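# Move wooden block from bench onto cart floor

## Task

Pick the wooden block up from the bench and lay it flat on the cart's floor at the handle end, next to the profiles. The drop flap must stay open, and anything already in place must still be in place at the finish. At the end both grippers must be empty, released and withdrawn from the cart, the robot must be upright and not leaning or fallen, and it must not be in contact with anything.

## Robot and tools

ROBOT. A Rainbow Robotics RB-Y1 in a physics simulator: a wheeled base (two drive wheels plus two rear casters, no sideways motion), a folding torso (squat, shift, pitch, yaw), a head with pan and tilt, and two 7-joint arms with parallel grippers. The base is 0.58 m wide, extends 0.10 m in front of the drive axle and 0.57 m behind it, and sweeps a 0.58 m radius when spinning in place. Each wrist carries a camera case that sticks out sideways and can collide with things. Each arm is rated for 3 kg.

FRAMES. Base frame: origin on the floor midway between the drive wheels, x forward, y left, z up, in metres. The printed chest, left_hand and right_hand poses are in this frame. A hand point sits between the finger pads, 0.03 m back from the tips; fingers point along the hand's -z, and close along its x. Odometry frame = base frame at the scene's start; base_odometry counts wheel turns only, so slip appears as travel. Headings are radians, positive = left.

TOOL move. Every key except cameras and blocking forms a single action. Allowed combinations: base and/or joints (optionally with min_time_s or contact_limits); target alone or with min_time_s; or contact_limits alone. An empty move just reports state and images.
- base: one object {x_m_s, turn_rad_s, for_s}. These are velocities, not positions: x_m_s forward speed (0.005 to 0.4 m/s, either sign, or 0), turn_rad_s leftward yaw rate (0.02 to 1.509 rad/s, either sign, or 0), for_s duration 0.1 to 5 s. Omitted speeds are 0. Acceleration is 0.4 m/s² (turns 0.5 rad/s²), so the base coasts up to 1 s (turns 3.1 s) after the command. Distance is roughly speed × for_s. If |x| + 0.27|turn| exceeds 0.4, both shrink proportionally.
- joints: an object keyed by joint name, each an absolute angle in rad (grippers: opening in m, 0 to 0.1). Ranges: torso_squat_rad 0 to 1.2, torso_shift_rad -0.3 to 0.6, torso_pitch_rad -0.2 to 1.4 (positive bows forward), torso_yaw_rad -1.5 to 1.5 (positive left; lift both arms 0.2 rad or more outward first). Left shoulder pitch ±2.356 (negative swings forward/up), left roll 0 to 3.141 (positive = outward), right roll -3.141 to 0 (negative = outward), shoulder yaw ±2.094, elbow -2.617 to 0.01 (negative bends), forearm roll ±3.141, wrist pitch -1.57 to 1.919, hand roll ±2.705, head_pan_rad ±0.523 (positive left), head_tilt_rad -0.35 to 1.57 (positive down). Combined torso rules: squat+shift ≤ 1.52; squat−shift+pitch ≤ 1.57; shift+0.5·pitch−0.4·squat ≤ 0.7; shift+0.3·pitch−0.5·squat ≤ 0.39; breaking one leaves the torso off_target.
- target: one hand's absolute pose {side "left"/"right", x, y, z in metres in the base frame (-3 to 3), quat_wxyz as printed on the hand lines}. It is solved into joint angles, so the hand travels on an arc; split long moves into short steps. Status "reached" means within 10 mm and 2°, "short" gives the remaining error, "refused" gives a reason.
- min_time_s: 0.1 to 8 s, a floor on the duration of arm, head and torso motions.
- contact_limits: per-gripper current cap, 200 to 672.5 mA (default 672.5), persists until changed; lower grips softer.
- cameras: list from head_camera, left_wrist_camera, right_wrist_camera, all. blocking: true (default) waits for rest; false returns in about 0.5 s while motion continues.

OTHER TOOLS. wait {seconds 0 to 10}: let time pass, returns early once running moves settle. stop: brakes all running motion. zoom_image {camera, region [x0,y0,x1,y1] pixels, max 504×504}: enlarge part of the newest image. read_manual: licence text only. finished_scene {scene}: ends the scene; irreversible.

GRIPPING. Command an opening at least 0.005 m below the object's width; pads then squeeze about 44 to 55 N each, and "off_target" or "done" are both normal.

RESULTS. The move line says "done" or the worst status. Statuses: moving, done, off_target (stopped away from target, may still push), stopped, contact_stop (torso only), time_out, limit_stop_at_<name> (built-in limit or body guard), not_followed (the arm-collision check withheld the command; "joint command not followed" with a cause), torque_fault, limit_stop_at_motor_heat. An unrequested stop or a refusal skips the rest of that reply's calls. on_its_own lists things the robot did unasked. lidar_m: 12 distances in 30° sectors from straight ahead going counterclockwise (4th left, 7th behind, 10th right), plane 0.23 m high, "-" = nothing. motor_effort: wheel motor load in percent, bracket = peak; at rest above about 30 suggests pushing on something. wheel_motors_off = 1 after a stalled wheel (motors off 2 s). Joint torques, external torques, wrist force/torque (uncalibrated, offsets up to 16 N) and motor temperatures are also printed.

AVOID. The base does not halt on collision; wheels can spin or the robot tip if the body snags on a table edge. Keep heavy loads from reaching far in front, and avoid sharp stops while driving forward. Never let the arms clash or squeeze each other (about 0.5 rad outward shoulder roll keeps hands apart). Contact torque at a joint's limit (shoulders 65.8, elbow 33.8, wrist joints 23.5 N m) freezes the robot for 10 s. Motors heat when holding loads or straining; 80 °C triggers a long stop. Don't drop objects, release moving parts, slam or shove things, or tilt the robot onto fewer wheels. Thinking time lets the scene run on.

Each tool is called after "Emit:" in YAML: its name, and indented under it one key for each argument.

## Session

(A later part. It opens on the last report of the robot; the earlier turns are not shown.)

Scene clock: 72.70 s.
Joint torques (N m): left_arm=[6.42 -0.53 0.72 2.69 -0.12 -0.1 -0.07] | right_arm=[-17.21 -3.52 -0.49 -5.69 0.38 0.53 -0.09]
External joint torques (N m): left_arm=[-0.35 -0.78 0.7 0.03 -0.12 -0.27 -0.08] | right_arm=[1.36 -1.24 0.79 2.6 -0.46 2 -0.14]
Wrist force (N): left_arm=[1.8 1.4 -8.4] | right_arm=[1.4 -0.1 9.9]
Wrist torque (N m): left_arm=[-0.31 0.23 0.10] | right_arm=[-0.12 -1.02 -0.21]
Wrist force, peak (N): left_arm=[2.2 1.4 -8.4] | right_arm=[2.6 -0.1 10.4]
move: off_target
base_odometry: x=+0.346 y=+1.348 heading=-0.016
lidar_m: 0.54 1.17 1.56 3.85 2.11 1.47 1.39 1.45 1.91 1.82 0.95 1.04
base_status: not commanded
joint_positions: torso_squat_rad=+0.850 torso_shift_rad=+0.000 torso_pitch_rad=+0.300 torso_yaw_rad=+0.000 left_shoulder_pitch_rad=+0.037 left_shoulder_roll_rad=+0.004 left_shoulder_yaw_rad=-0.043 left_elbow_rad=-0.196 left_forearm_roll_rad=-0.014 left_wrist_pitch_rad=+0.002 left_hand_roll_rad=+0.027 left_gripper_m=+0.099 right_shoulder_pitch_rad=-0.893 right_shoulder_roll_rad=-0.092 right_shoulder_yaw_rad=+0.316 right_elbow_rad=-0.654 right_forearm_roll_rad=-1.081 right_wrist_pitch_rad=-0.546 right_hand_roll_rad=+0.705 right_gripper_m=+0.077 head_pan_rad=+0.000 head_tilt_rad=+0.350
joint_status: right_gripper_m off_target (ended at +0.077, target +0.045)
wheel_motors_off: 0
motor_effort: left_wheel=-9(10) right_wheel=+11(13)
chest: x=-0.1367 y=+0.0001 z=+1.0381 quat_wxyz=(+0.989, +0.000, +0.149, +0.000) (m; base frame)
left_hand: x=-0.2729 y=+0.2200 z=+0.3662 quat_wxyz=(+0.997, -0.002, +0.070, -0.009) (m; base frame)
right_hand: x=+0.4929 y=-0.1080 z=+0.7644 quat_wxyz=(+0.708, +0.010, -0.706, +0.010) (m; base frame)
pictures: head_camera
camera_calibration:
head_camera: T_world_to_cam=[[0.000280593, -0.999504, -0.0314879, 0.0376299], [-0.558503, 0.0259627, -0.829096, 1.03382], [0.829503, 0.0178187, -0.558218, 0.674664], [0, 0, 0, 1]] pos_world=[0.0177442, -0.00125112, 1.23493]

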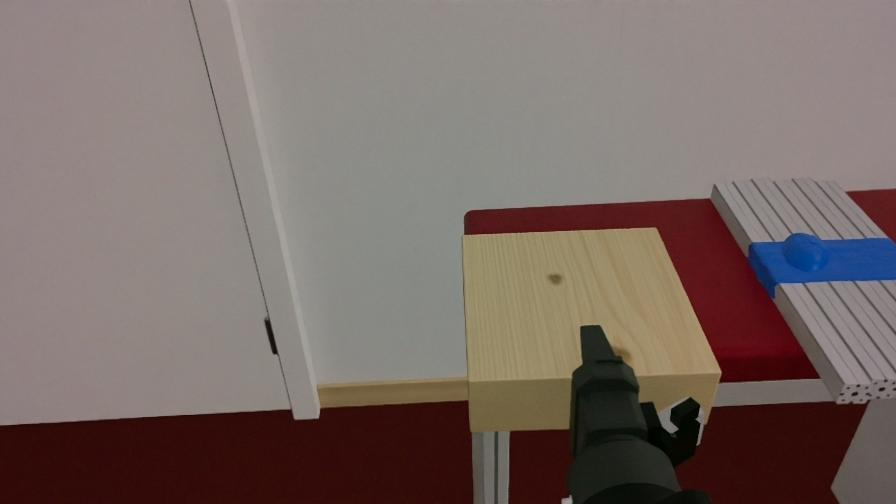

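Emit:
move:
  joints: {"torso_squat_rad": 0.82}
  min_time_s: 1.5
  cameras: ["head_camera"]

Emit:
move:
  joints: {"torso_squat_rad": 0.74}
  min_time_s: 1.5
  cameras: ["head_camera"]

Scene clock: 76.07 s.
Joint torques (N m): left_arm=[6.49 -0.61 0.74 2.67 -0.1 -0.06 0.05] | right_arm=[-24.44 -3.41 -0.38 -13.56 1.8 -4.13 0.17]
External joint torques (N m): left_arm=[-0.31 -0.87 0.71 0 -0.1 -0.23 0.04] | right_arm=[-5.93 -1.14 0.89 -5.29 0.96 -2.66 0.12]
Wrist force (N): left_arm=[1.7 1.6 -7.6] | right_arm=[-20.3 1.6 -2.7]
Wrist torque (N m): left_arm=[-0.34 0.23 0.06] | right_arm=[-0.15 -0.17 -0.41]
Wrist force, peak (N): left_arm=[1.9 1.6 -8.5] | right_arm=[-21.0 1.5 -2.9]
move: done
base_odometry: x=+0.346 y=+1.348 heading=-0.016
lidar_m: 0.54 1.16 1.56 3.85 2.11 1.47 1.40 1.46 1.91 1.80 0.94 1.05
base_status: not commanded
joint_positions: torso_squat_rad=+0.820 torso_shift_rad=+0.000 torso_pitch_rad=+0.301 torso_yaw_rad=+0.000 left_shoulder_pitch_rad=+0.037 left_shoulder_roll_rad=+0.004 left_shoulder_yaw_rad=-0.043 left_elbow_rad=-0.196 left_forearm_roll_rad=-0.014 left_wrist_pitch_rad=+0.002 left_hand_roll_rad=+0.027 left_gripper_m=+0.099 right_shoulder_pitch_rad=-0.892 right_shoulder_roll_rad=-0.092 right_shoulder_yaw_rad=+0.316 right_elbow_rad=-0.652 right_forearm_roll_rad=-1.082 right_wrist_pitch_rad=-0.545 right_hand_roll_rad=+0.704 right_gripper_m=+0.074 head_pan_rad=+0.000 head_tilt_rad=+0.350
joint_status: all done
wheel_motors_off: 0
motor_effort: left_wheel=-9(9) right_wheel=+10(12)
chest: x=-0.1362 y=+0.0001 z=+1.0536 quat_wxyz=(+0.989, +0.000, +0.150, +0.000) (m; base frame)
left_hand: x=-0.2731 y=+0.2200 z=+0.3818 quat_wxyz=(+0.997, -0.002, +0.071, -0.009) (m; base frame)
right_hand: x=+0.4925 y=-0.1087 z=+0.7771 quat_wxyz=(+0.710, +0.010, -0.704, +0.010) (m; base frame)
pictures: head_camera
camera_calibration:
head_camera: T_world_to_cam=[[0.000244365, -0.999504, -0.0314852, 0.0381089], [-0.559515, 0.0259589, -0.828414, 1.04606], [0.82882, 0.0178189, -0.559231, 0.683907], [0, 0, 0, 1]] pos_world=[0.0184429, -0.00125113, 1.25024]

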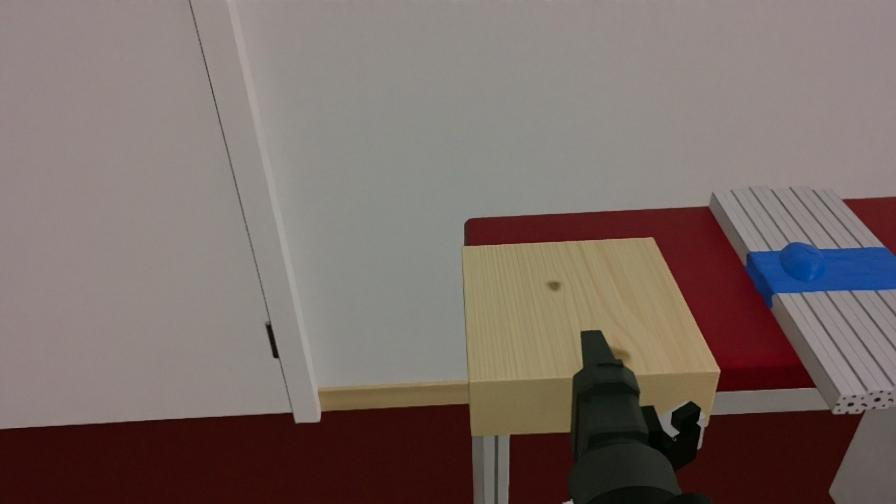

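Scene clock: 77.87 s.
Joint torques (N m): left_arm=[6.63 -0.39 0.8 2.72 -0.02 0.06 0.02] | right_arm=[-31.87 -3.63 -1.06 -19.5 2.64 -6.85 0.07]
External joint torques (N m): left_arm=[-0.19 -0.64 0.77 0.04 -0.02 -0.11 0.01] | right_arm=[-13.41 -1.37 0.2 -11.24 1.81 -5.38 0.02]
Wrist force (N): left_arm=[1.8 1.0 -7.9] | right_arm=[-28.9 1.3 -0.3]
Wrist torque (N m): left_arm=[-0.28 0.24 0.03] | right_arm=[-0.05 1.52 0.05]
Wrist force, peak (N): left_arm=[1.9 1.8 -8.4] | right_arm=[-30.1 1.0 -0.1]
move: done
base_odometry: x=+0.346 y=+1.348 heading=-0.016
lidar_m: 0.53 1.16 1.54 3.84 2.10 1.48 1.40 1.44 1.92 1.82 0.95 1.05
base_status: not commanded
joint_positions: torso_squat_rad=+0.740 torso_shift_rad=+0.000 torso_pitch_rad=+0.301 torso_yaw_rad=+0.000 left_shoulder_pitch_rad=+0.037 left_shoulder_roll_rad=+0.004 left_shoulder_yaw_rad=-0.043 left_elbow_rad=-0.196 left_forearm_roll_rad=-0.014 left_wrist_pitch_rad=+0.002 left_hand_roll_rad=+0.027 left_gripper_m=+0.099 right_shoulder_pitch_rad=-0.890 right_shoulder_roll_rad=-0.092 right_shoulder_yaw_rad=+0.316 right_elbow_rad=-0.651 right_forearm_roll_rad=-1.082 right_wrist_pitch_rad=-0.545 right_hand_roll_rad=+0.704 right_gripper_m=+0.074 head_pan_rad=+0.000 head_tilt_rad=+0.350
joint_status: all done
wheel_motors_off: 0
motor_effort: left_wheel=-9(10) right_wheel=+9(12)
chest: x=-0.1359 y=+0.0001 z=+1.0930 quat_wxyz=(+0.989, +0.000, +0.150, +0.000) (m; base frame)
left_hand: x=-0.2732 y=+0.2200 z=+0.4212 quat_wxyz=(+0.997, -0.002, +0.071, -0.009) (m; base frame)
right_hand: x=+0.4918 y=-0.1092 z=+0.8143 quat_wxyz=(+0.711, +0.009, -0.703, +0.011) (m; base frame)
pictures: head_camera
camera_calibration:
head_camera: T_world_to_cam=[[0.000230733, -0.999504, -0.0314881, 0.0393503], [-0.559814, 0.0259625, -0.828212, 1.07853], [0.828618, 0.0178186, -0.55953, 0.706026], [0, 0, 0, 1]] pos_world=[0.0187425, -0.00125112, 1.28954]

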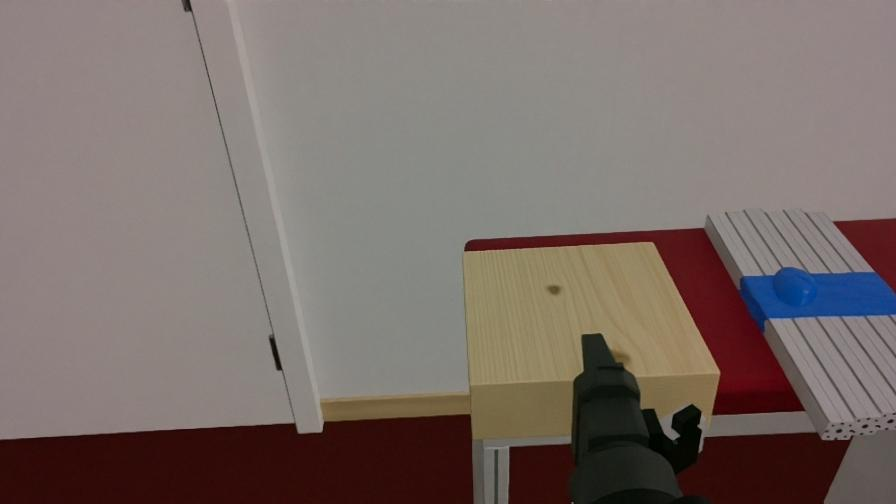

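Emit:
move:
  base: {"x_m_s": -0.2, "for_s": 1.9}

Emit:
move:
  target: {"side": "right", "x": 0.45, "y": -0.14, "z": 0.86, "quat_wxyz": [0.866, 0, -0.5, 0]}
  min_time_s: 2
  cameras: ["head_camera"]

Scene clock: 82.33 s.
Joint torques (N m): left_arm=[5.64 -0.59 0.78 2.67 -0.15 -0.01 -0.02] | right_arm=[-33.75 -3.14 -1.51 -20.09 2.82 -7.08 0.16]
External joint torques (N m): left_arm=[-1.18 -0.84 0.75 -0.01 -0.14 -0.19 -0.02] | right_arm=[-15.28 -0.88 -0.25 -11.83 1.98 -5.61 0.11]
Wrist force (N): left_arm=[2.2 1.2 -7.4] | right_arm=[-28.6 1.6 0.0]
Wrist torque (N m): left_arm=[-0.26 0.32 0.07] | right_arm=[0.02 1.58 0.09]
Wrist force, peak (N): left_arm=[1.7 1.6 -8.6] | right_arm=[-30.9 1.1 0.7]
move: done
base_odometry: x=-0.034 y=+1.354 heading=-0.017
lidar_m: 0.92 1.54 2.05 4.25 1.53 1.08 1.02 1.07 1.41 3.38 1.48 1.22
base_status: done (sent for 1.9 of 1.9 s)
joint_positions: torso_squat_rad=+0.740 torso_shift_rad=+0.000 torso_pitch_rad=+0.301 torso_yaw_rad=+0.000 left_shoulder_pitch_rad=+0.037 left_shoulder_roll_rad=+0.004 left_shoulder_yaw_rad=-0.043 left_elbow_rad=-0.196 left_forearm_roll_rad=-0.014 left_wrist_pitch_rad=+0.002 left_hand_roll_rad=+0.027 left_gripper_m=+0.099 right_shoulder_pitch_rad=-0.889 right_shoulder_roll_rad=-0.092 right_shoulder_yaw_rad=+0.316 right_elbow_rad=-0.651 right_forearm_roll_rad=-1.082 right_wrist_pitch_rad=-0.545 right_hand_roll_rad=+0.704 right_gripper_m=+0.074 head_pan_rad=+0.000 head_tilt_rad=+0.350
joint_status: not commanded
wheel_motors_off: 0
motor_effort: left_wheel=-14(28) right_wheel=+12(38)
chest: x=-0.1360 y=+0.0001 z=+1.0930 quat_wxyz=(+0.989, +0.000, +0.150, +0.000) (m; base frame)
left_hand: x=-0.2733 y=+0.2200 z=+0.4213 quat_wxyz=(+0.997, -0.002, +0.071, -0.009) (m; base frame)
right_hand: x=+0.4917 y=-0.1093 z=+0.8141 quat_wxyz=(+0.711, +0.009, -0.703, +0.011) (m; base frame)
pictures: none

Scene clock: 84.93 s.
Joint torques (N m): left_arm=[5.51 -0.19 0.7 2.73 -0.01 0 0.01] | right_arm=[-30.65 -4.49 -6.69 -21.44 3.11 6.49 -0.43]
External joint torques (N m): left_arm=[-1.31 -0.45 0.67 0.05 -0.01 -0.18 0] | right_arm=[-14.09 -1.84 -3.59 -12.08 2.49 5.13 -0.48]
Wrist force (N): left_arm=[1.4 0.9 -7.8] | right_arm=[-24.7 0.6 -13.3]
Wrist torque (N m): left_arm=[-0.24 0.22 0.07] | right_arm=[-0.23 1.33 -0.05]
Wrist force, peak (N): left_arm=[1.8 1.2 -8.4] | right_arm=[-29.1 -1.4 -13.3]
move: done
base_odometry: x=-0.034 y=+1.354 heading=-0.017
lidar_m: 0.91 1.53 2.06 4.24 1.54 1.07 1.02 1.08 1.40 3.38 1.46 1.23
base_status: not commanded
joint_positions: torso_squat_rad=+0.740 torso_shift_rad=+0.000 torso_pitch_rad=+0.301 torso_yaw_rad=+0.000 left_shoulder_pitch_rad=+0.037 left_shoulder_roll_rad=+0.004 left_shoulder_yaw_rad=-0.043 left_elbow_rad=-0.196 left_forearm_roll_rad=-0.014 left_wrist_pitch_rad=+0.002 left_hand_roll_rad=+0.027 left_gripper_m=+0.099 right_shoulder_pitch_rad=-0.696 right_shoulder_roll_rad=-0.228 right_shoulder_yaw_rad=+0.232 right_elbow_rad=-1.576 right_forearm_roll_rad=-2.944 right_wrist_pitch_rad=-0.945 right_hand_roll_rad=+2.573 right_gripper_m=+0.074 head_pan_rad=+0.000 head_tilt_rad=+0.350
joint_status: all done
wheel_motors_off: 0
motor_effort: left_wheel=-11(14) right_wheel=+12(14)
chest: x=-0.1360 y=+0.0000 z=+1.0930 quat_wxyz=(+0.989, +0.000, +0.150, +0.000) (m; base frame)
left_hand: x=-0.2733 y=+0.2200 z=+0.4213 quat_wxyz=(+0.997, -0.002, +0.071, -0.009) (m; base frame)
right_hand: x=+0.4487 y=-0.1407 z=+0.8565 quat_wxyz=(+0.868, -0.001, -0.497, +0.000) (m; base frame)
right_hand_status: reached (checked arc, planned for 2.0 s): 4 mm and 0.4 deg off.
pictures: head_camera
camera_calibration:
head_camera: T_world_to_cam=[[0.000202254, -0.999497, -0.031708, 0.0395348], [-0.559703, 0.0261631, -0.82828, 1.07857], [0.828693, 0.0179146, -0.559416, 0.705963], [0, 0, 0, 1]] pos_world=[0.0186426, -0.00135076, 1.28954]

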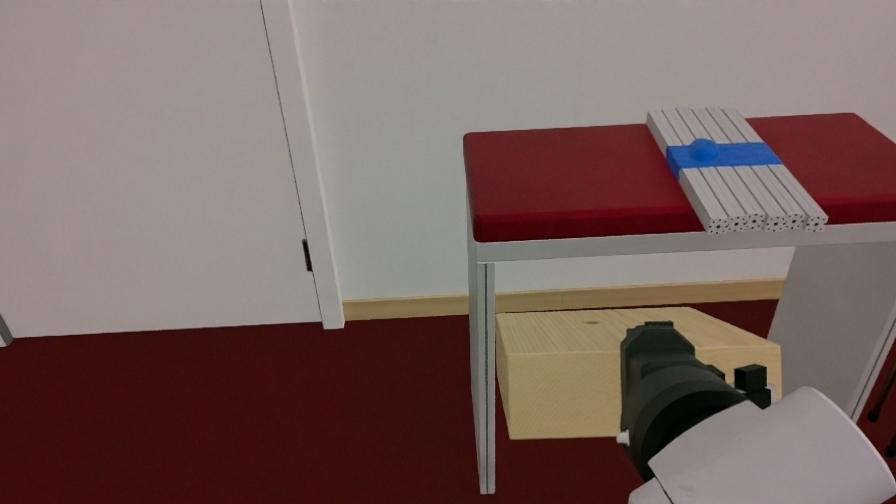

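Emit:
move:
  target: {"side": "right", "x": 0.45, "y": -0.16, "z": 0.88, "quat_wxyz": [0.9659, 0, -0.2588, 0]}
  min_time_s: 1.5

Emit:
move:
  target: {"side": "right", "x": 0.45, "y": -0.16, "z": 0.88, "quat_wxyz": [0.924, 0.1, -0.1, 0.3536]}
  min_time_s: 2
  cameras: ["head_camera"]

Scene clock: 89.60 s.
Joint torques (N m): left_arm=[5.84 -0.7 1.08 2.73 -0.1 0.05 0.05] | right_arm=[-35.76 -6.56 -5.35 -17.98 2.24 4.24 -0.07]
External joint torques (N m): left_arm=[-0.97 -0.95 1.06 0.05 -0.1 -0.13 0.04] | right_arm=[-14.83 -1.55 -2.9 -9.47 1.83 3.4 -0.09]
Wrist force (N): left_arm=[1.7 1.3 -7.7] | right_arm=[-15.5 2.2 -22.4]
Wrist torque (N m): left_arm=[-0.32 0.22 0.10] | right_arm=[-0.23 0.84 -0.12]
Wrist force, peak (N): left_arm=[2.1 0.8 -8.4] | right_arm=[-22.6 1.0 -18.4]
move: short
base_odometry: x=-0.034 y=+1.354 heading=-0.017
lidar_m: 0.92 1.53 2.04 4.25 1.54 1.08 1.02 1.06 1.39 3.40 1.49 1.23
base_status: not commanded
joint_positions: torso_squat_rad=+0.740 torso_shift_rad=+0.000 torso_pitch_rad=+0.301 torso_yaw_rad=+0.000 left_shoulder_pitch_rad=+0.037 left_shoulder_roll_rad=+0.004 left_shoulder_yaw_rad=-0.043 left_elbow_rad=-0.196 left_forearm_roll_rad=-0.014 left_wrist_pitch_rad=+0.002 left_hand_roll_rad=+0.027 left_gripper_m=+0.099 right_shoulder_pitch_rad=-1.067 right_shoulder_roll_rad=-0.217 right_shoulder_yaw_rad=+0.072 right_elbow_rad=-1.328 right_forearm_roll_rad=-3.141 right_wrist_pitch_rad=-1.528 right_hand_roll_rad=+2.705 right_gripper_m=+0.074 head_pan_rad=+0.000 head_tilt_rad=+0.350
joint_status: all done
wheel_motors_off: 0
motor_effort: left_wheel=-12(13) right_wheel=+13(14)
chest: x=-0.1360 y=+0.0000 z=+1.0930 quat_wxyz=(+0.989, +0.000, +0.150, +0.000) (m; base frame)
left_hand: x=-0.2733 y=+0.2200 z=+0.4213 quat_wxyz=(+0.997, -0.002, +0.071, -0.009) (m; base frame)
right_hand: x=+0.4486 y=-0.1604 z=+0.8770 quat_wxyz=(+0.958, -0.044, -0.280, -0.051) (m; base frame)
right_hand_status: short (checked arc, as near as the solve gets, planned for 1.5 s): 3 mm and 8.1 deg off. The place is met; only the turn is off.
pictures: none

Scene clock: 91.93 s.
Joint torques (N m): left_arm=[5.78 -0.68 0.56 2.69 -0.11 -0.1 0.08] | right_arm=[-32.28 -10.28 -6.86 -16.46 4.43 3.75 0.01]
External joint torques (N m): left_arm=[-1.03 -0.94 0.53 0.01 -0.11 -0.27 0.07] | right_arm=[-12.13 -5.14 -1.52 -9.01 3.46 3.02 -0.02]
Wrist force (N): left_arm=[2.4 1.6 -7.5] | right_arm=[-17.6 10.3 -19.2]
Wrist torque (N m): left_arm=[-0.32 0.30 0.10] | right_arm=[0.38 0.92 -0.12]
Wrist force, peak (N): left_arm=[2.7 1.3 -8.5] | right_arm=[-17.3 10.6 -19.7]
move: short
base_odometry: x=-0.034 y=+1.354 heading=-0.017
lidar_m: 0.92 1.52 2.05 4.23 1.54 1.07 1.01 1.06 1.41 3.38 1.48 1.22
base_status: not commanded
joint_positions: torso_squat_rad=+0.740 torso_shift_rad=+0.000 torso_pitch_rad=+0.301 torso_yaw_rad=+0.000 left_shoulder_pitch_rad=+0.037 left_shoulder_roll_rad=+0.004 left_shoulder_yaw_rad=-0.043 left_elbow_rad=-0.196 left_forearm_roll_rad=-0.014 left_wrist_pitch_rad=+0.002 left_hand_roll_rad=+0.027 left_gripper_m=+0.099 right_shoulder_pitch_rad=-1.026 right_shoulder_roll_rad=-0.375 right_shoulder_yaw_rad=+0.415 right_elbow_rad=-1.426 right_forearm_roll_rad=-3.142 right_wrist_pitch_rad=-1.459 right_hand_roll_rad=+2.705 right_gripper_m=+0.074 head_pan_rad=+0.000 head_tilt_rad=+0.350
joint_status: all done
wheel_motors_off: 0
motor_effort: left_wheel=-12(13) right_wheel=+13(14)
chest: x=-0.1360 y=+0.0000 z=+1.0930 quat_wxyz=(+0.989, +0.000, +0.150, +0.000) (m; base frame)
left_hand: x=-0.2733 y=+0.2200 z=+0.4213 quat_wxyz=(+0.997, -0.002, +0.071, -0.009) (m; base frame)
right_hand: x=+0.4487 y=-0.1601 z=+0.8772 quat_wxyz=(+0.924, -0.152, -0.339, +0.088) (m; base frame)
right_hand_status: short (checked arc, as near as the solve gets, planned for 2.0 s): 3 mm and 50.6 deg off. The place is met; only the turn is off.
pictures: head_camera
camera_calibration:
head_camera: T_world_to_cam=[[0.000202254, -0.999497, -0.031708, 0.0395348], [-0.559703, 0.0261631, -0.82828, 1.07857], [0.828693, 0.0179146, -0.559416, 0.705963], [0, 0, 0, 1]] pos_world=[0.0186426, -0.00135076, 1.28954]

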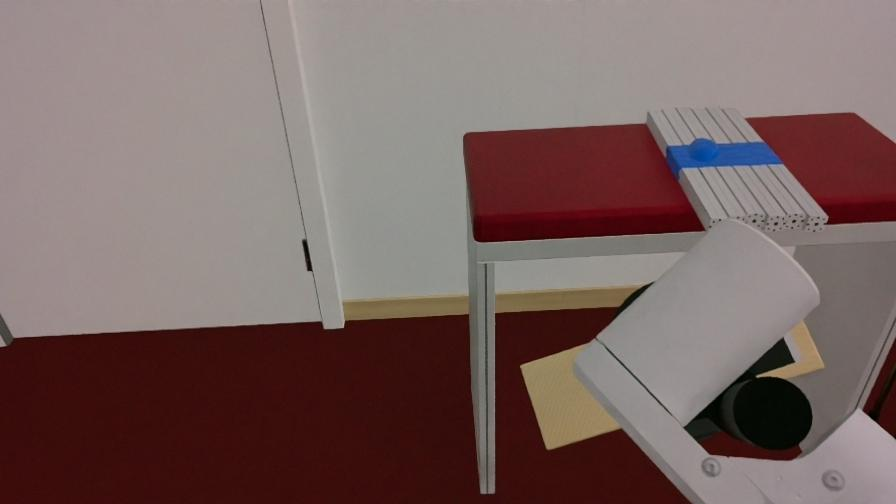

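Emit:
move:
  joints: {"right_shoulder_pitch_rad": -1.026, "right_shoulder_roll_rad": -0.375, "right_shoulder_yaw_rad": 0.415, "right_elbow_rad": -1.426, "right_forearm_roll_rad": -1.6, "right_wrist_pitch_rad": -0.1, "right_hand_roll_rad": 1.2}
  min_time_s: 2.5

Emit:
move:
  joints: {"right_forearm_roll_rad": -0.3, "right_wrist_pitch_rad": 1.3, "right_hand_roll_rad": -0.1}
  min_time_s: 2.5
  cameras: ["head_camera"]

Scene clock: 104.73 s.
Joint torques (N m): left_arm=[5.51 -0.8 0.57 2.71 -0.11 0.07 -0.18] | right_arm=[-34.58 -5.24 -12.19 -18.82 0.54 -4.8 -0.33]
External joint torques (N m): left_arm=[-1.3 -1.05 0.54 0.03 -0.1 -0.1 -0.19] | right_arm=[-13.9 -0.82 -5.93 -10.55 0.21 -3.86 -0.37]
Wrist force (N): left_arm=[1.8 1.1 -7.2] | right_arm=[-26.5 6.2 10.1]
Wrist torque (N m): left_arm=[-0.26 0.23 0.03] | right_arm=[0.24 1.45 0.15]
Wrist force, peak (N): left_arm=[2.1 2.4 -8.6] | right_arm=[-27.6 3.7 11.9]
move: done
base_odometry: x=-0.034 y=+1.354 heading=-0.017
lidar_m: 0.92 1.54 2.05 4.25 1.54 1.07 1.03 1.06 1.40 3.38 1.48 1.23
base_status: not commanded
joint_positions: torso_squat_rad=+0.740 torso_shift_rad=+0.000 torso_pitch_rad=+0.301 torso_yaw_rad=+0.000 left_shoulder_pitch_rad=+0.037 left_shoulder_roll_rad=+0.004 left_shoulder_yaw_rad=-0.043 left_elbow_rad=-0.196 left_forearm_roll_rad=-0.014 left_wrist_pitch_rad=+0.002 left_hand_roll_rad=+0.027 left_gripper_m=+0.099 right_shoulder_pitch_rad=-1.023 right_shoulder_roll_rad=-0.375 right_shoulder_yaw_rad=+0.416 right_elbow_rad=-1.423 right_forearm_roll_rad=-1.600 right_wrist_pitch_rad=-0.099 right_hand_roll_rad=+1.200 right_gripper_m=+0.074 head_pan_rad=+0.000 head_tilt_rad=+0.350
joint_status: all done
wheel_motors_off: 0
motor_effort: left_wheel=-12(13) right_wheel=+12(14)
chest: x=-0.1360 y=+0.0001 z=+1.0930 quat_wxyz=(+0.989, +0.000, +0.150, +0.000) (m; base frame)
left_hand: x=-0.2733 y=+0.2200 z=+0.4213 quat_wxyz=(+0.997, -0.002, +0.071, -0.009) (m; base frame)
right_hand: x=+0.4742 y=+0.0135 z=+1.1252 quat_wxyz=(+0.519, +0.165, -0.809, +0.223) (m; base frame)
pictures: none

Scene clock: 107.53 s.
Joint torques (N m): left_arm=[5.81 -0.69 0.76 2.65 -0.07 -0.03 -0.01] | right_arm=[-34.17 -5.16 -11.36 -17.44 2.41 -4.78 -0.21]
External joint torques (N m): left_arm=[-1.01 -0.94 0.73 -0.03 -0.07 -0.21 -0.02] | right_arm=[-13.85 -0.26 -5.73 -9.68 1.62 -3.7 -0.24]
Wrist force (N): left_arm=[1.4 1.4 -7.8] | right_arm=[-15.9 8.5 -21.3]
Wrist torque (N m): left_arm=[-0.28 0.17 0.06] | right_arm=[0.18 0.84 0.06]
Wrist force, peak (N): left_arm=[2.5 1.3 -8.1] | right_arm=[-20.9 6.6 -19.9]
move: done
base_odometry: x=-0.034 y=+1.354 heading=-0.017
lidar_m: 0.92 1.53 2.05 4.24 1.54 1.08 1.01 1.05 1.41 3.38 1.48 1.22
base_status: not commanded
joint_positions: torso_squat_rad=+0.740 torso_shift_rad=+0.000 torso_pitch_rad=+0.301 torso_yaw_rad=+0.000 left_shoulder_pitch_rad=+0.037 left_shoulder_roll_rad=+0.004 left_shoulder_yaw_rad=-0.043 left_elbow_rad=-0.196 left_forearm_roll_rad=-0.014 left_wrist_pitch_rad=+0.002 left_hand_roll_rad=+0.027 left_gripper_m=+0.099 right_shoulder_pitch_rad=-1.023 right_shoulder_roll_rad=-0.375 right_shoulder_yaw_rad=+0.416 right_elbow_rad=-1.424 right_forearm_roll_rad=-0.300 right_wrist_pitch_rad=+1.301 right_hand_roll_rad=-0.100 right_gripper_m=+0.074 head_pan_rad=+0.000 head_tilt_rad=+0.350
joint_status: all done
wheel_motors_off: 0
motor_effort: left_wheel=-12(13) right_wheel=+11(15)
chest: x=-0.1360 y=+0.0001 z=+1.0930 quat_wxyz=(+0.989, +0.000, +0.150, +0.000) (m; base frame)
left_hand: x=-0.2733 y=+0.2200 z=+0.4212 quat_wxyz=(+0.997, -0.002, +0.071, -0.009) (m; base frame)
right_hand: x=+0.4393 y=-0.0859 z=+0.8612 quat_wxyz=(+0.904, -0.043, -0.327, +0.273) (m; base frame)
pictures: head_camera
camera_calibration:
head_camera: T_world_to_cam=[[0.000234725, -0.999504, -0.0314872, 0.039349], [-0.559698, 0.025962, -0.82829, 1.07858], [0.828696, 0.0178177, -0.559415, 0.705958], [0, 0, 0, 1]] pos_world=[0.0186427, -0.00125112, 1.28954]

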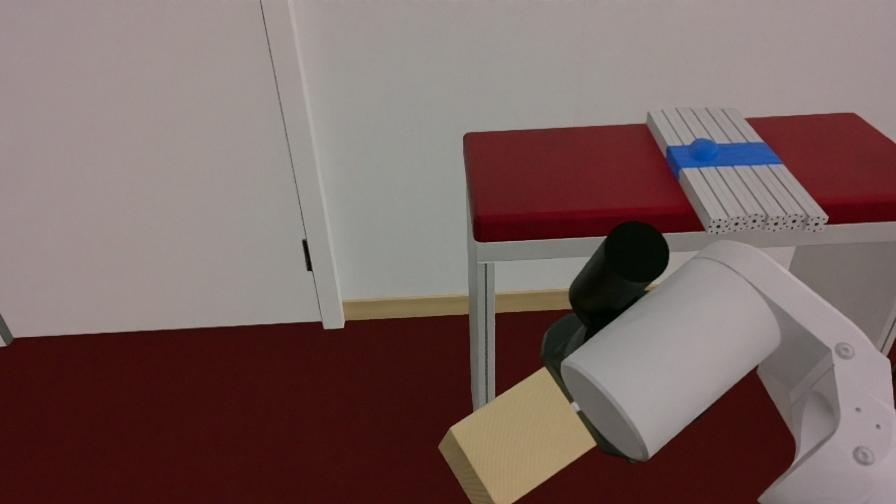

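Emit:
move:
  target: {"side": "right", "x": 0.42, "y": -0.13, "z": 0.86, "quat_wxyz": [0.7071, 0, 0, 0.7071]}
  min_time_s: 2.5
  cameras: ["head_camera"]

Scene clock: 111.57 s.
Joint torques (N m): left_arm=[5.76 -0.75 1.05 2.77 -0.1 -0.03 -0.05] | right_arm=[-37 -10.9 -1.5 -9.43 0.25 0.2 -0.06]
External joint torques (N m): left_arm=[-1.05 -1.01 1.02 0.09 -0.1 -0.21 -0.05] | right_arm=[-11.93 -2.61 0.11 -3.88 0.05 0.35 -0.06]
Wrist force (N): left_arm=[1.9 1.0 -7.2] | right_arm=[-1.4 1.4 -27.0]
Wrist torque (N m): left_arm=[-0.22 0.26 0.10] | right_arm=[-0.33 -0.03 -0.21]
Wrist force, peak (N): left_arm=[1.4 1.4 -8.5] | right_arm=[-16.4 9.6 -21.8]
move: short
base_odometry: x=-0.034 y=+1.354 heading=-0.017
lidar_m: 0.93 1.54 2.06 4.24 1.53 1.08 1.01 1.07 1.41 3.38 1.48 1.22
base_status: not commanded
joint_positions: torso_squat_rad=+0.740 torso_shift_rad=+0.000 torso_pitch_rad=+0.301 torso_yaw_rad=+0.000 left_shoulder_pitch_rad=+0.037 left_shoulder_roll_rad=+0.004 left_shoulder_yaw_rad=-0.043 left_elbow_rad=-0.196 left_forearm_roll_rad=-0.014 left_wrist_pitch_rad=+0.002 left_hand_roll_rad=+0.027 left_gripper_m=+0.099 right_shoulder_pitch_rad=-1.655 right_shoulder_roll_rad=-0.309 right_shoulder_yaw_rad=+0.532 right_elbow_rad=-0.266 right_forearm_roll_rad=-0.832 right_wrist_pitch_rad=+1.474 right_hand_roll_rad=+1.299 right_gripper_m=+0.074 head_pan_rad=+0.000 head_tilt_rad=+0.350
joint_status: all done
wheel_motors_off: 0
motor_effort: left_wheel=-12(13) right_wheel=+12(15)
chest: x=-0.1361 y=+0.0000 z=+1.0930 quat_wxyz=(+0.989, +0.000, +0.150, +0.000) (m; base frame)
left_hand: x=-0.2733 y=+0.2200 z=+0.4213 quat_wxyz=(+0.997, -0.002, +0.071, -0.009) (m; base frame)
right_hand: x=+0.4184 y=-0.1305 z=+0.8584 quat_wxyz=(+0.707, -0.011, -0.016, +0.707) (m; base frame)
right_hand_status: short (checked arc, as near as the solve gets, planned for 2.5 s): 2 mm and 2.2 deg off. The place is met; only the turn is off.
pictures: head_camera
camera_calibration:
head_camera: T_world_to_cam=[[0.000262047, -0.9995, -0.0316296, 0.0395322], [-0.559634, 0.0260661, -0.82833, 1.07863], [0.82874, 0.0179181, -0.559347, 0.70587], [0, 0, 0, 1]] pos_world=[0.0186428, -0.00125106, 1.28954]

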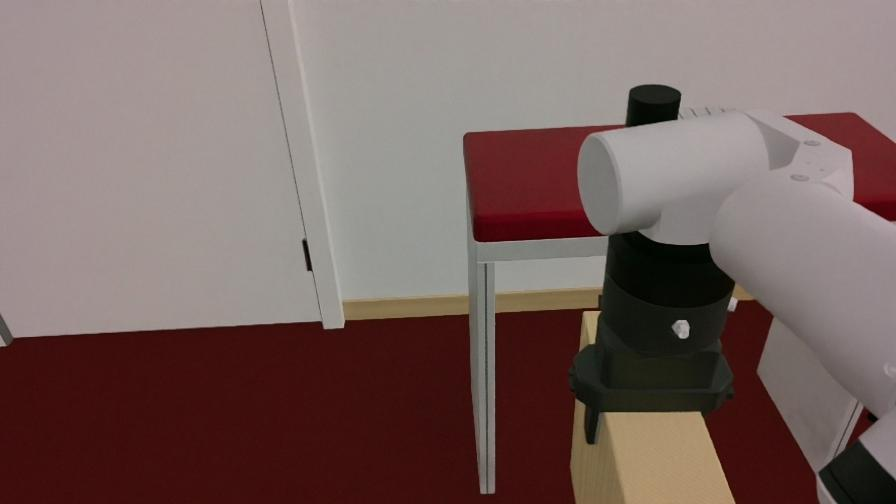

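Emit:
move:
  target: {"side": "right", "x": 0.33, "y": -0.14, "z": 0.86, "quat_wxyz": [0.7071, 0, 0, 0.7071]}
  min_time_s: 1.5

Emit:
move:
  base: {"turn_rad_s": -0.5, "for_s": 3.108}
  cameras: ["head_camera"]

Scene clock: 115.27 s.
Joint torques (N m): left_arm=[6.02 -0.7 0.83 2.67 -0.09 -0.08 -0.03] | right_arm=[-31.27 -9.05 -10.36 -9.62 -0.18 0.4 0.14]
External joint torques (N m): left_arm=[-0.79 -0.96 0.81 -0.01 -0.09 -0.25 -0.04] | right_arm=[-10.23 -1.63 -3.29 -4.3 -0.39 0.48 0.14]
Wrist force (N): left_arm=[1.2 1.1 -8.0] | right_arm=[0.2 0.3 -27.3]
Wrist torque (N m): left_arm=[-0.26 0.15 0.06] | right_arm=[-0.34 -0.02 -0.03]
Wrist force, peak (N): left_arm=[2.6 0.5 -8.4] | right_arm=[-0.7 4.4 -29.5]
move: done
base_odometry: x=-0.034 y=+1.354 heading=-0.017
lidar_m: 0.91 1.53 2.07 4.23 1.53 1.08 1.01 1.06 1.40 3.39 1.47 1.23
base_status: not commanded
joint_positions: torso_squat_rad=+0.740 torso_shift_rad=+0.000 torso_pitch_rad=+0.301 torso_yaw_rad=+0.000 left_shoulder_pitch_rad=+0.037 left_shoulder_roll_rad=+0.004 left_shoulder_yaw_rad=-0.043 left_elbow_rad=-0.196 left_forearm_roll_rad=-0.014 left_wrist_pitch_rad=+0.002 left_hand_roll_rad=+0.027 left_gripper_m=+0.099 right_shoulder_pitch_rad=-1.205 right_shoulder_roll_rad=-0.572 right_shoulder_yaw_rad=+0.543 right_elbow_rad=-1.333 right_forearm_roll_rad=-0.916 right_wrist_pitch_rad=+1.840 right_hand_roll_rad=+0.852 right_gripper_m=+0.074 head_pan_rad=+0.000 head_tilt_rad=+0.350
joint_status: all done
wheel_motors_off: 0
motor_effort: left_wheel=-12(13) right_wheel=+11(14)
chest: x=-0.1361 y=+0.0000 z=+1.0930 quat_wxyz=(+0.989, +0.000, +0.150, +0.000) (m; base frame)
left_hand: x=-0.2732 y=+0.2201 z=+0.4213 quat_wxyz=(+0.997, -0.002, +0.071, -0.009) (m; base frame)
right_hand: x=+0.3290 y=-0.1403 z=+0.8589 quat_wxyz=(+0.707, +0.001, +0.002, +0.707) (m; base frame)
right_hand_status: reached (checked arc, planned for 1.5 s): 2 mm and 0.3 deg off.
pictures: none

Scene clock: 119.70 s.
Joint torques (N m): left_arm=[5.75 -0.34 0.55 2.72 0 -0.09 0.03] | right_arm=[-31.43 -9.11 -10.52 -9.25 -0.17 0.32 0.07]
External joint torques (N m): left_arm=[-1.06 -0.6 0.52 0.05 0 -0.26 0.03] | right_arm=[-10.39 -1.69 -3.45 -3.93 -0.37 0.41 0.07]
Wrist force (N): left_arm=[1.6 0.8 -8.0] | right_arm=[-0.3 0.3 -26.8]
Wrist torque (N m): left_arm=[-0.22 0.23 0.05] | right_arm=[-0.37 -0.01 -0.02]
Wrist force, peak (N): left_arm=[1.6 1.4 -8.4] | right_arm=[-0.1 -0.2 -27.9]
move: done
base_odometry: x=-0.034 y=+1.354 heading=-1.566
lidar_m: 3.48 1.48 1.22 0.92 1.54 2.07 4.24 1.53 1.10 1.03 1.04 1.40
base_status: done (sent for 3.1 of 3.1 s)
joint_positions: torso_squat_rad=+0.740 torso_shift_rad=+0.000 torso_pitch_rad=+0.301 torso_yaw_rad=+0.000 left_shoulder_pitch_rad=+0.037 left_shoulder_roll_rad=+0.004 left_shoulder_yaw_rad=-0.043 left_elbow_rad=-0.196 left_forearm_roll_rad=-0.014 left_wrist_pitch_rad=+0.002 left_hand_roll_rad=+0.027 left_gripper_m=+0.099 right_shoulder_pitch_rad=-1.205 right_shoulder_roll_rad=-0.572 right_shoulder_yaw_rad=+0.543 right_elbow_rad=-1.333 right_forearm_roll_rad=-0.916 right_wrist_pitch_rad=+1.840 right_hand_roll_rad=+0.852 right_gripper_m=+0.074 head_pan_rad=+0.000 head_tilt_rad=+0.350
joint_status: not commanded
wheel_motors_off: 0
motor_effort: left_wheel=+16(48) right_wheel=+3(48)
chest: x=-0.1361 y=+0.0000 z=+1.0930 quat_wxyz=(+0.989, +0.000, +0.150, +0.000) (m; base frame)
left_hand: x=-0.2732 y=+0.2200 z=+0.4213 quat_wxyz=(+0.997, -0.002, +0.071, -0.009) (m; base frame)
right_hand: x=+0.3290 y=-0.1403 z=+0.8589 quat_wxyz=(+0.707, +0.001, +0.002, +0.707) (m; base frame)
pictures: head_camera
camera_calibration:
head_camera: T_world_to_cam=[[0.000209781, -0.999497, -0.0317092, 0.0395393], [-0.55952, 0.0261638, -0.828404, 1.07875], [0.828817, 0.0179157, -0.559233, 0.705862], [0, 0, 0, 1]] pos_world=[0.0185429, -0.00135076, 1.28963]

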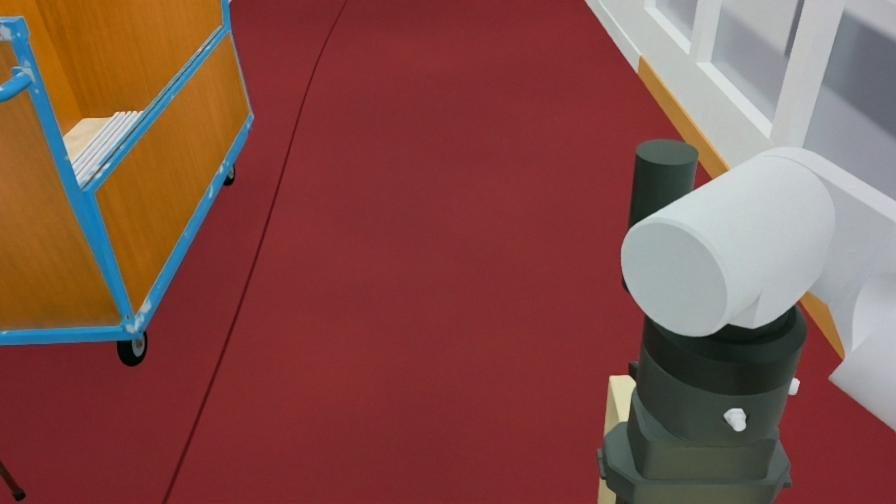

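Emit:
move:
  base: {"x_m_s": 0.3, "for_s": 4.93}

Emit:
move:
  base: {"turn_rad_s": 0.5, "for_s": 3.17}
  cameras: ["head_camera"]

Scene clock: 129.83 s.
Joint torques (N m): left_arm=[6.51 -0.66 0.86 2.62 0.01 -0.1 0.08] | right_arm=[-31.21 -9.39 -10.68 -9.17 -0.15 0.44 0.12]
External joint torques (N m): left_arm=[-0.3 -0.92 0.84 -0.06 0.01 -0.27 0.07] | right_arm=[-10.16 -1.98 -3.61 -3.85 -0.36 0.52 0.12]
Wrist force (N): left_arm=[2.1 1.2 -7.8] | right_arm=[-0.3 0.4 -27.0]
Wrist torque (N m): left_arm=[-0.30 0.27 0.07] | right_arm=[-0.35 -0.01 -0.03]
Wrist force, peak (N): left_arm=[1.4 1.6 -8.6] | right_arm=[-0.2 1.1 -28.1]
move: done
base_odometry: x=-0.028 y=-0.126 heading=-1.566
lidar_m: 3.29 1.21 0.86 0.80 0.84 1.71 4.48 1.44 1.02 0.96 0.99 1.32
base_status: done (sent for 4.93 of 4.93 s)
joint_positions: torso_squat_rad=+0.740 torso_shift_rad=+0.000 torso_pitch_rad=+0.301 torso_yaw_rad=+0.000 left_shoulder_pitch_rad=+0.037 left_shoulder_roll_rad=+0.004 left_shoulder_yaw_rad=-0.043 left_elbow_rad=-0.196 left_forearm_roll_rad=-0.014 left_wrist_pitch_rad=+0.002 left_hand_roll_rad=+0.027 left_gripper_m=+0.099 right_shoulder_pitch_rad=-1.205 right_shoulder_roll_rad=-0.572 right_shoulder_yaw_rad=+0.543 right_elbow_rad=-1.333 right_forearm_roll_rad=-0.916 right_wrist_pitch_rad=+1.840 right_hand_roll_rad=+0.852 right_gripper_m=+0.074 head_pan_rad=+0.000 head_tilt_rad=+0.350
joint_status: not commanded
wheel_motors_off: 0
motor_effort: left_wheel=+1(48) right_wheel=+1(37)
chest: x=-0.1361 y=+0.0000 z=+1.0930 quat_wxyz=(+0.989, +0.000, +0.150, +0.000) (m; base frame)
left_hand: x=-0.2731 y=+0.2200 z=+0.4212 quat_wxyz=(+0.997, -0.002, +0.071, -0.009) (m; base frame)
right_hand: x=+0.3290 y=-0.1402 z=+0.8589 quat_wxyz=(+0.707, +0.001, +0.002, +0.707) (m; base frame)
pictures: none

Scene clock: 134.33 s.
Joint torques (N m): left_arm=[6.5 -0.57 0.81 2.62 0.02 -0.07 -0.02] | right_arm=[-30.9 -9.32 -10.59 -9.11 -0.24 0.55 0.06]
External joint torques (N m): left_arm=[-0.31 -0.83 0.78 -0.06 0.02 -0.25 -0.03] | right_arm=[-9.85 -1.9 -3.52 -3.79 -0.44 0.64 0.06]
Wrist force (N): left_arm=[2.1 1.2 -7.2] | right_arm=[0.0 0.0 -26.6]
Wrist torque (N m): left_arm=[-0.30 0.26 0.07] | right_arm=[-0.33 0.04 -0.01]
Wrist force, peak (N): left_arm=[1.8 1.2 -8.5] | right_arm=[-0.9 0.6 -27.4]
move: done
base_odometry: x=-0.029 y=-0.126 heading=+0.016
lidar_m: 0.82 0.84 1.70 4.03 1.39 1.01 0.95 1.01 1.36 3.54 1.17 0.85
base_status: done (sent for 3.17 of 3.17 s)
joint_positions: torso_squat_rad=+0.740 torso_shift_rad=+0.000 torso_pitch_rad=+0.301 torso_yaw_rad=+0.000 left_shoulder_pitch_rad=+0.037 left_shoulder_roll_rad=+0.004 left_shoulder_yaw_rad=-0.043 left_elbow_rad=-0.196 left_forearm_roll_rad=-0.014 left_wrist_pitch_rad=+0.002 left_hand_roll_rad=+0.027 left_gripper_m=+0.099 right_shoulder_pitch_rad=-1.205 right_shoulder_roll_rad=-0.572 right_shoulder_yaw_rad=+0.543 right_elbow_rad=-1.333 right_forearm_roll_rad=-0.916 right_wrist_pitch_rad=+1.840 right_hand_roll_rad=+0.852 right_gripper_m=+0.074 head_pan_rad=+0.000 head_tilt_rad=+0.350
joint_status: not commanded
wheel_motors_off: 0
motor_effort: left_wheel=+1(42) right_wheel=+18(39)
chest: x=-0.1361 y=+0.0000 z=+1.0930 quat_wxyz=(+0.989, +0.000, +0.150, +0.000) (m; base frame)
left_hand: x=-0.2731 y=+0.2201 z=+0.4212 quat_wxyz=(+0.997, -0.002, +0.071, -0.009) (m; base frame)
right_hand: x=+0.3290 y=-0.1402 z=+0.8589 quat_wxyz=(+0.707, +0.001, +0.002, +0.707) (m; base frame)
pictures: head_camera
camera_calibration:
head_camera: T_world_to_cam=[[0.000209781, -0.999497, -0.0317092, 0.0395393], [-0.55952, 0.0261638, -0.828404, 1.07875], [0.828817, 0.0179157, -0.559233, 0.705862], [0, 0, 0, 1]] pos_world=[0.0185429, -0.00135076, 1.28963]

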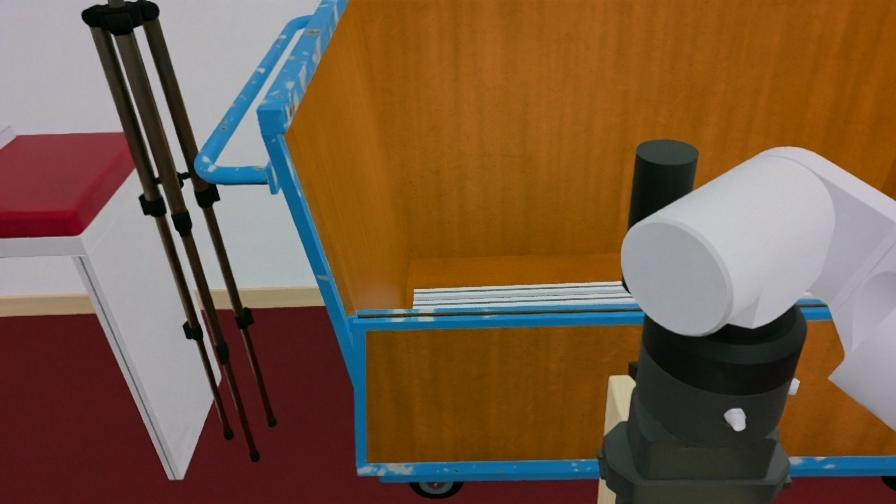

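Emit:
move:
  joints: {"torso_squat_rad": 0.4, "torso_shift_rad": 0.2, "torso_pitch_rad": 0.9, "head_tilt_rad": 0.1, "left_shoulder_pitch_rad": 0.0, "left_shoulder_roll_rad": 0.35, "left_elbow_rad": -0.4}
  min_time_s: 3
  cameras: ["head_camera"]

Emit:
move:
  target: {"side": "right", "x": 0.42, "y": -0.08, "z": 0.87, "quat_wxyz": [0.7071, 0, 0, 0.7071]}
  min_time_s: 2.5
  cameras: ["head_camera"]

Scene clock: 151.33 s.
Joint torques (N m): left_arm=[17.72 5.16 1.55 5.8 0 0.71 0] | right_arm=[-17.4 -5.98 -7.55 -9.47 -2.75 3.82 0.05]
External joint torques (N m): left_arm=[-2.01 -0.89 0.6 -0.62 -0.01 -0.21 -0.03] | right_arm=[-4.92 -1.33 -3.28 -3.31 -2.25 3.07 0.05]
Wrist force (N): left_arm=[4.2 0.1 -6.0] | right_arm=[-0.2 -14.7 -20.9]
Wrist torque (N m): left_arm=[-0.20 0.36 0.11] | right_arm=[-0.92 -0.02 0.03]
Wrist force, peak (N): left_arm=[3.9 0.6 -7.9] | right_arm=[-0.3 0.6 -27.4]
move: done
base_odometry: x=-0.029 y=-0.126 heading=+0.016
lidar_m: 0.81 0.84 1.71 4.04 1.40 1.01 0.95 1.01 1.37 3.54 1.18 0.84
base_status: not commanded
joint_positions: torso_squat_rad=+0.400 torso_shift_rad=+0.200 torso_pitch_rad=+0.901 torso_yaw_rad=+0.000 left_shoulder_pitch_rad=+0.000 left_shoulder_roll_rad=+0.350 left_shoulder_yaw_rad=-0.043 left_elbow_rad=-0.400 left_forearm_roll_rad=-0.014 left_wrist_pitch_rad=+0.002 left_hand_roll_rad=+0.027 left_gripper_m=+0.099 right_shoulder_pitch_rad=-1.206 right_shoulder_roll_rad=-0.572 right_shoulder_yaw_rad=+0.543 right_elbow_rad=-1.333 right_forearm_roll_rad=-0.916 right_wrist_pitch_rad=+1.839 right_hand_roll_rad=+0.852 right_gripper_m=+0.074 head_pan_rad=+0.000 head_tilt_rad=+0.100
joint_status: all done
wheel_motors_off: 0
motor_effort: left_wheel=-4(6) right_wheel=+17(22)
chest: x=+0.1428 y=+0.0000 z=+1.1045 quat_wxyz=(+0.900, +0.000, +0.435, +0.000) (m; base frame)
left_hand: x=-0.2203 y=+0.4648 z=+0.5732 quat_wxyz=(+0.953, +0.127, +0.248, -0.116) (m; base frame)
right_hand: x=+0.3953 y=-0.1401 z=+0.6489 quat_wxyz=(+0.675, +0.210, +0.210, +0.675) (m; base frame)
pictures: head_camera
camera_calibration:
head_camera: T_world_to_cam=[[-0.0106704, -0.999497, -0.0298599, 0.0385364], [-0.809588, 0.0261621, -0.586415, 1.01576], [0.586901, 0.0179169, -0.80946, 0.741952], [0, 0, 0, 1]] pos_world=[0.387305, -0.00135077, 1.19739]

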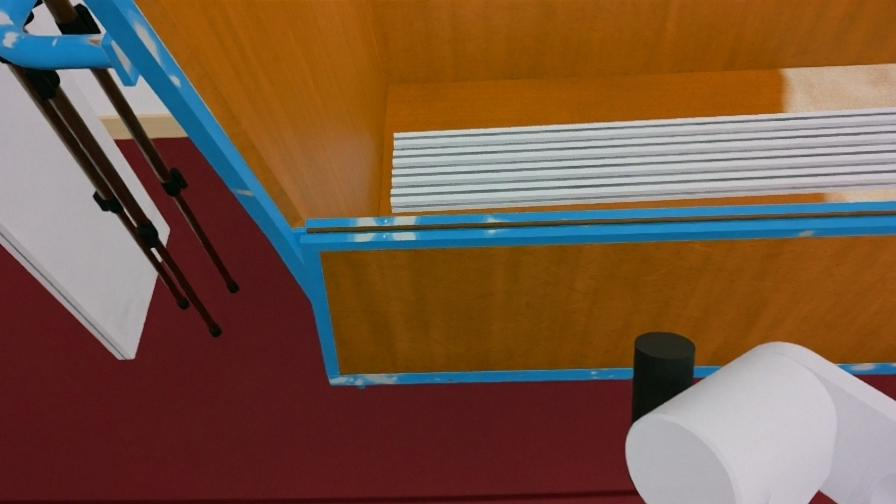

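Scene clock: 154.17 s.
Joint torques (N m): left_arm=[17.71 4.94 1.9 5.82 -0.07 0.83 -0.02] | right_arm=[-21.31 -4.81 -10.27 -6.39 0.17 0.26 -0.08]
External joint torques (N m): left_arm=[-2.01 -1.11 0.95 -0.6 -0.08 -0.09 -0.05] | right_arm=[-7.45 -0.21 -2.76 -3.09 -0.05 0.32 -0.08]
Wrist force (N): left_arm=[3.3 0.0 -7.2] | right_arm=[-0.5 1.1 -26.2]
Wrist torque (N m): left_arm=[-0.21 0.26 0.08] | right_arm=[0.03 -0.01 0.00]
Wrist force, peak (N): left_arm=[5.0 0.6 -7.1] | right_arm=[0.4 -16.0 -22.9]
move: done
base_odometry: x=-0.029 y=-0.126 heading=+0.016
lidar_m: 0.81 0.85 1.71 4.04 1.38 0.99 0.96 1.01 1.35 3.56 1.18 0.85
base_status: not commanded
joint_positions: torso_squat_rad=+0.400 torso_shift_rad=+0.200 torso_pitch_rad=+0.901 torso_yaw_rad=+0.000 left_shoulder_pitch_rad=+0.000 left_shoulder_roll_rad=+0.350 left_shoulder_yaw_rad=-0.043 left_elbow_rad=-0.400 left_forearm_roll_rad=-0.014 left_wrist_pitch_rad=+0.002 left_hand_roll_rad=+0.027 left_gripper_m=+0.099 right_shoulder_pitch_rad=-1.686 right_shoulder_roll_rad=-0.930 right_shoulder_yaw_rad=+0.861 right_elbow_rad=-2.358 right_forearm_roll_rad=-1.209 right_wrist_pitch_rad=+1.919 right_hand_roll_rad=-0.141 right_gripper_m=+0.074 head_pan_rad=+0.000 head_tilt_rad=+0.100
joint_status: all done
wheel_motors_off: 0
motor_effort: left_wheel=-4(6) right_wheel=+14(18)
chest: x=+0.1428 y=+0.0000 z=+1.1045 quat_wxyz=(+0.900, +0.000, +0.435, +0.000) (m; base frame)
left_hand: x=-0.2203 y=+0.4648 z=+0.5731 quat_wxyz=(+0.953, +0.127, +0.248, -0.116) (m; base frame)
right_hand: x=+0.4198 y=-0.0809 z=+0.8694 quat_wxyz=(+0.708, +0.001, -0.001, +0.707) (m; base frame)
right_hand_status: reached (checked arc, planned for 2.5 s): 1 mm and 0.2 deg off.
pictures: head_camera
camera_calibration:
head_camera: T_world_to_cam=[[-0.0106704, -0.999497, -0.0298599, 0.0385364], [-0.809588, 0.0261621, -0.586415, 1.01576], [0.586901, 0.0179169, -0.80946, 0.741952], [0, 0, 0, 1]] pos_world=[0.387305, -0.00135077, 1.19739]

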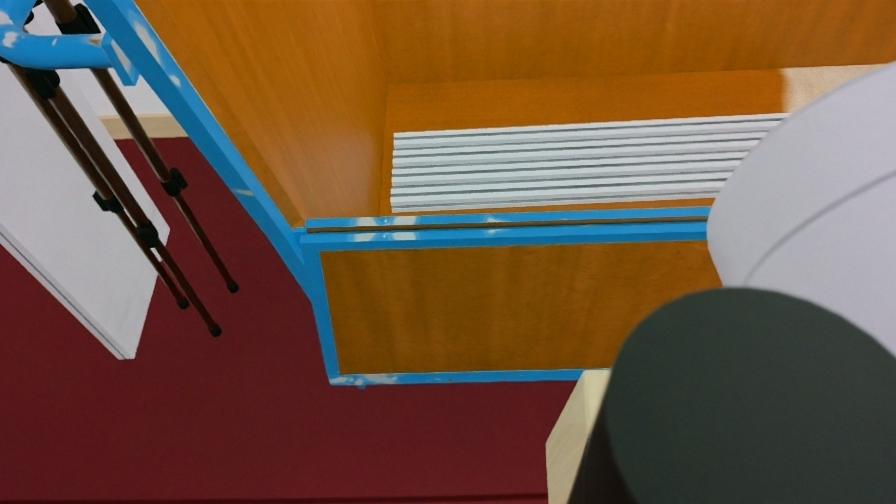

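Emit:
move:
  joints: {"torso_squat_rad": 0.15, "torso_shift_rad": 0.17}
  min_time_s: 1.5

Emit:
move:
  target: {"side": "right", "x": 0.44, "y": -0.03, "z": 0.87, "quat_wxyz": [0.683, 0.183, -0.183, 0.683]}
  min_time_s: 2
  cameras: ["head_camera"]

Scene clock: 162.87 s.
Joint torques (N m): left_arm=[18.06 5.27 1.55 5.86 -0.03 0.69 0.05] | right_arm=[-21.23 -5.31 -10.49 -6.38 0.24 0.07 -0.06]
External joint torques (N m): left_arm=[-1.66 -0.78 0.6 -0.56 -0.03 -0.23 0.02] | right_arm=[-7.37 -0.71 -2.97 -3.08 0.01 0.12 -0.06]
Wrist force (N): left_arm=[4.2 0.0 -6.5] | right_arm=[-0.4 1.0 -26.5]
Wrist torque (N m): left_arm=[-0.22 0.40 0.04] | right_arm=[0.11 -0.02 -0.03]
Wrist force, peak (N): left_arm=[4.6 1.0 -7.7] | right_arm=[0.0 1.6 -27.5]
move: done
base_odometry: x=-0.029 y=-0.126 heading=+0.016
lidar_m: 0.81 0.84 1.71 4.02 1.39 1.01 0.96 1.01 1.37 3.54 1.17 0.83
base_status: not commanded
joint_positions: torso_squat_rad=+0.150 torso_shift_rad=+0.170 torso_pitch_rad=+0.901 torso_yaw_rad=+0.000 left_shoulder_pitch_rad=+0.000 left_shoulder_roll_rad=+0.350 left_shoulder_yaw_rad=-0.043 left_elbow_rad=-0.400 left_forearm_roll_rad=-0.014 left_wrist_pitch_rad=+0.002 left_hand_roll_rad=+0.027 left_gripper_m=+0.099 right_shoulder_pitch_rad=-1.686 right_shoulder_roll_rad=-0.930 right_shoulder_yaw_rad=+0.861 right_elbow_rad=-2.358 right_forearm_roll_rad=-1.209 right_wrist_pitch_rad=+1.919 right_hand_roll_rad=-0.141 right_gripper_m=+0.074 head_pan_rad=+0.000 head_tilt_rad=+0.100
joint_status: all done
wheel_motors_off: 0
motor_effort: left_wheel=-4(7) right_wheel=+16(17)
chest: x=+0.1319 y=+0.0000 z=+1.1547 quat_wxyz=(+0.900, +0.000, +0.435, +0.000) (m; base frame)
left_hand: x=-0.2313 y=+0.4648 z=+0.6234 quat_wxyz=(+0.953, +0.127, +0.248, -0.116) (m; base frame)
right_hand: x=+0.4088 y=-0.0809 z=+0.9196 quat_wxyz=(+0.708, +0.001, +0.000, +0.707) (m; base frame)
pictures: none

Scene clock: 165.20 s.
Joint torques (N m): left_arm=[17.92 5.18 1.7 5.91 -0.04 0.71 0.11] | right_arm=[-17.31 -5.63 -14.65 -11.26 -0.92 -4.35 0.23]
External joint torques (N m): left_arm=[-1.8 -0.87 0.75 -0.51 -0.05 -0.21 0.09] | right_arm=[-5.47 1.12 -6.79 -5.73 -0.92 -3.37 0.2]
Wrist force (N): left_arm=[4.2 0.4 -6.2] | right_arm=[-13.4 0.6 -23.0]
Wrist torque (N m): left_arm=[-0.23 0.39 0.10] | right_arm=[0.05 0.84 -0.34]
Wrist force, peak (N): left_arm=[4.4 0.4 -7.4] | right_arm=[-14.1 1.1 -23.8]
move: done
base_odometry: x=-0.029 y=-0.126 heading=+0.016
lidar_m: 0.81 0.85 1.71 4.02 1.40 1.00 0.96 1.01 1.35 3.53 1.18 0.86
base_status: not commanded
joint_positions: torso_squat_rad=+0.150 torso_shift_rad=+0.170 torso_pitch_rad=+0.901 torso_yaw_rad=+0.000 left_shoulder_pitch_rad=+0.000 left_shoulder_roll_rad=+0.350 left_shoulder_yaw_rad=-0.043 left_elbow_rad=-0.400 left_forearm_roll_rad=-0.014 left_wrist_pitch_rad=+0.002 left_hand_roll_rad=+0.027 left_gripper_m=+0.099 right_shoulder_pitch_rad=-1.311 right_shoulder_roll_rad=-1.058 right_shoulder_yaw_rad=+0.722 right_elbow_rad=-2.233 right_forearm_roll_rad=-1.086 right_wrist_pitch_rad=+1.230 right_hand_roll_rad=+0.266 right_gripper_m=+0.074 head_pan_rad=+0.000 head_tilt_rad=+0.100
joint_status: all done
wheel_motors_off: 0
motor_effort: left_wheel=-4(5) right_wheel=+16(18)
chest: x=+0.1319 y=+0.0000 z=+1.1547 quat_wxyz=(+0.900, +0.000, +0.435, +0.000) (m; base frame)
left_hand: x=-0.2313 y=+0.4648 z=+0.6234 quat_wxyz=(+0.953, +0.127, +0.248, -0.116) (m; base frame)
right_hand: x=+0.4396 y=-0.0308 z=+0.8689 quat_wxyz=(+0.684, +0.182, -0.181, +0.682) (m; base frame)
right_hand_status: reached (checked arc, planned for 2.0 s): 1 mm and 0.3 deg off.
pictures: head_camera
camera_calibration:
head_camera: T_world_to_cam=[[-0.0105951, -0.9995, -0.0298016, 0.0398148], [-0.809718, 0.026063, -0.58624, 1.03615], [0.586723, 0.0179196, -0.809589, 0.789131], [0, 0, 0, 1]] pos_world=[0.376406, -0.00135107, 1.24749]

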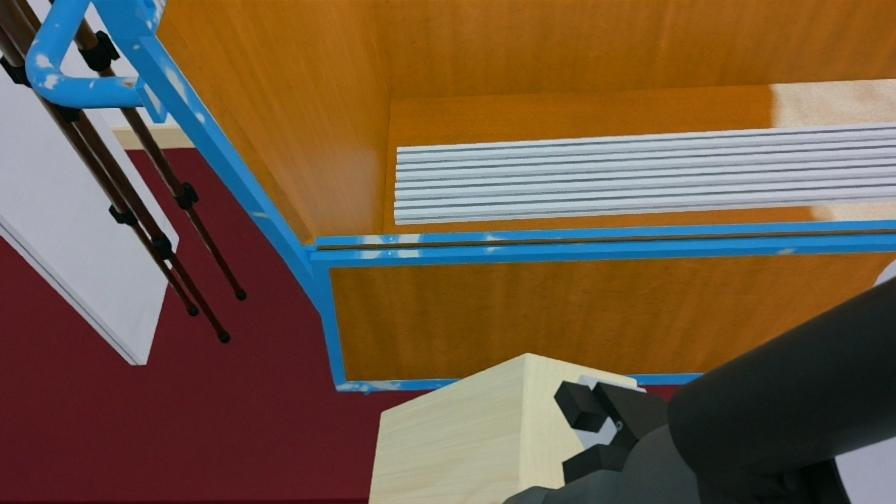

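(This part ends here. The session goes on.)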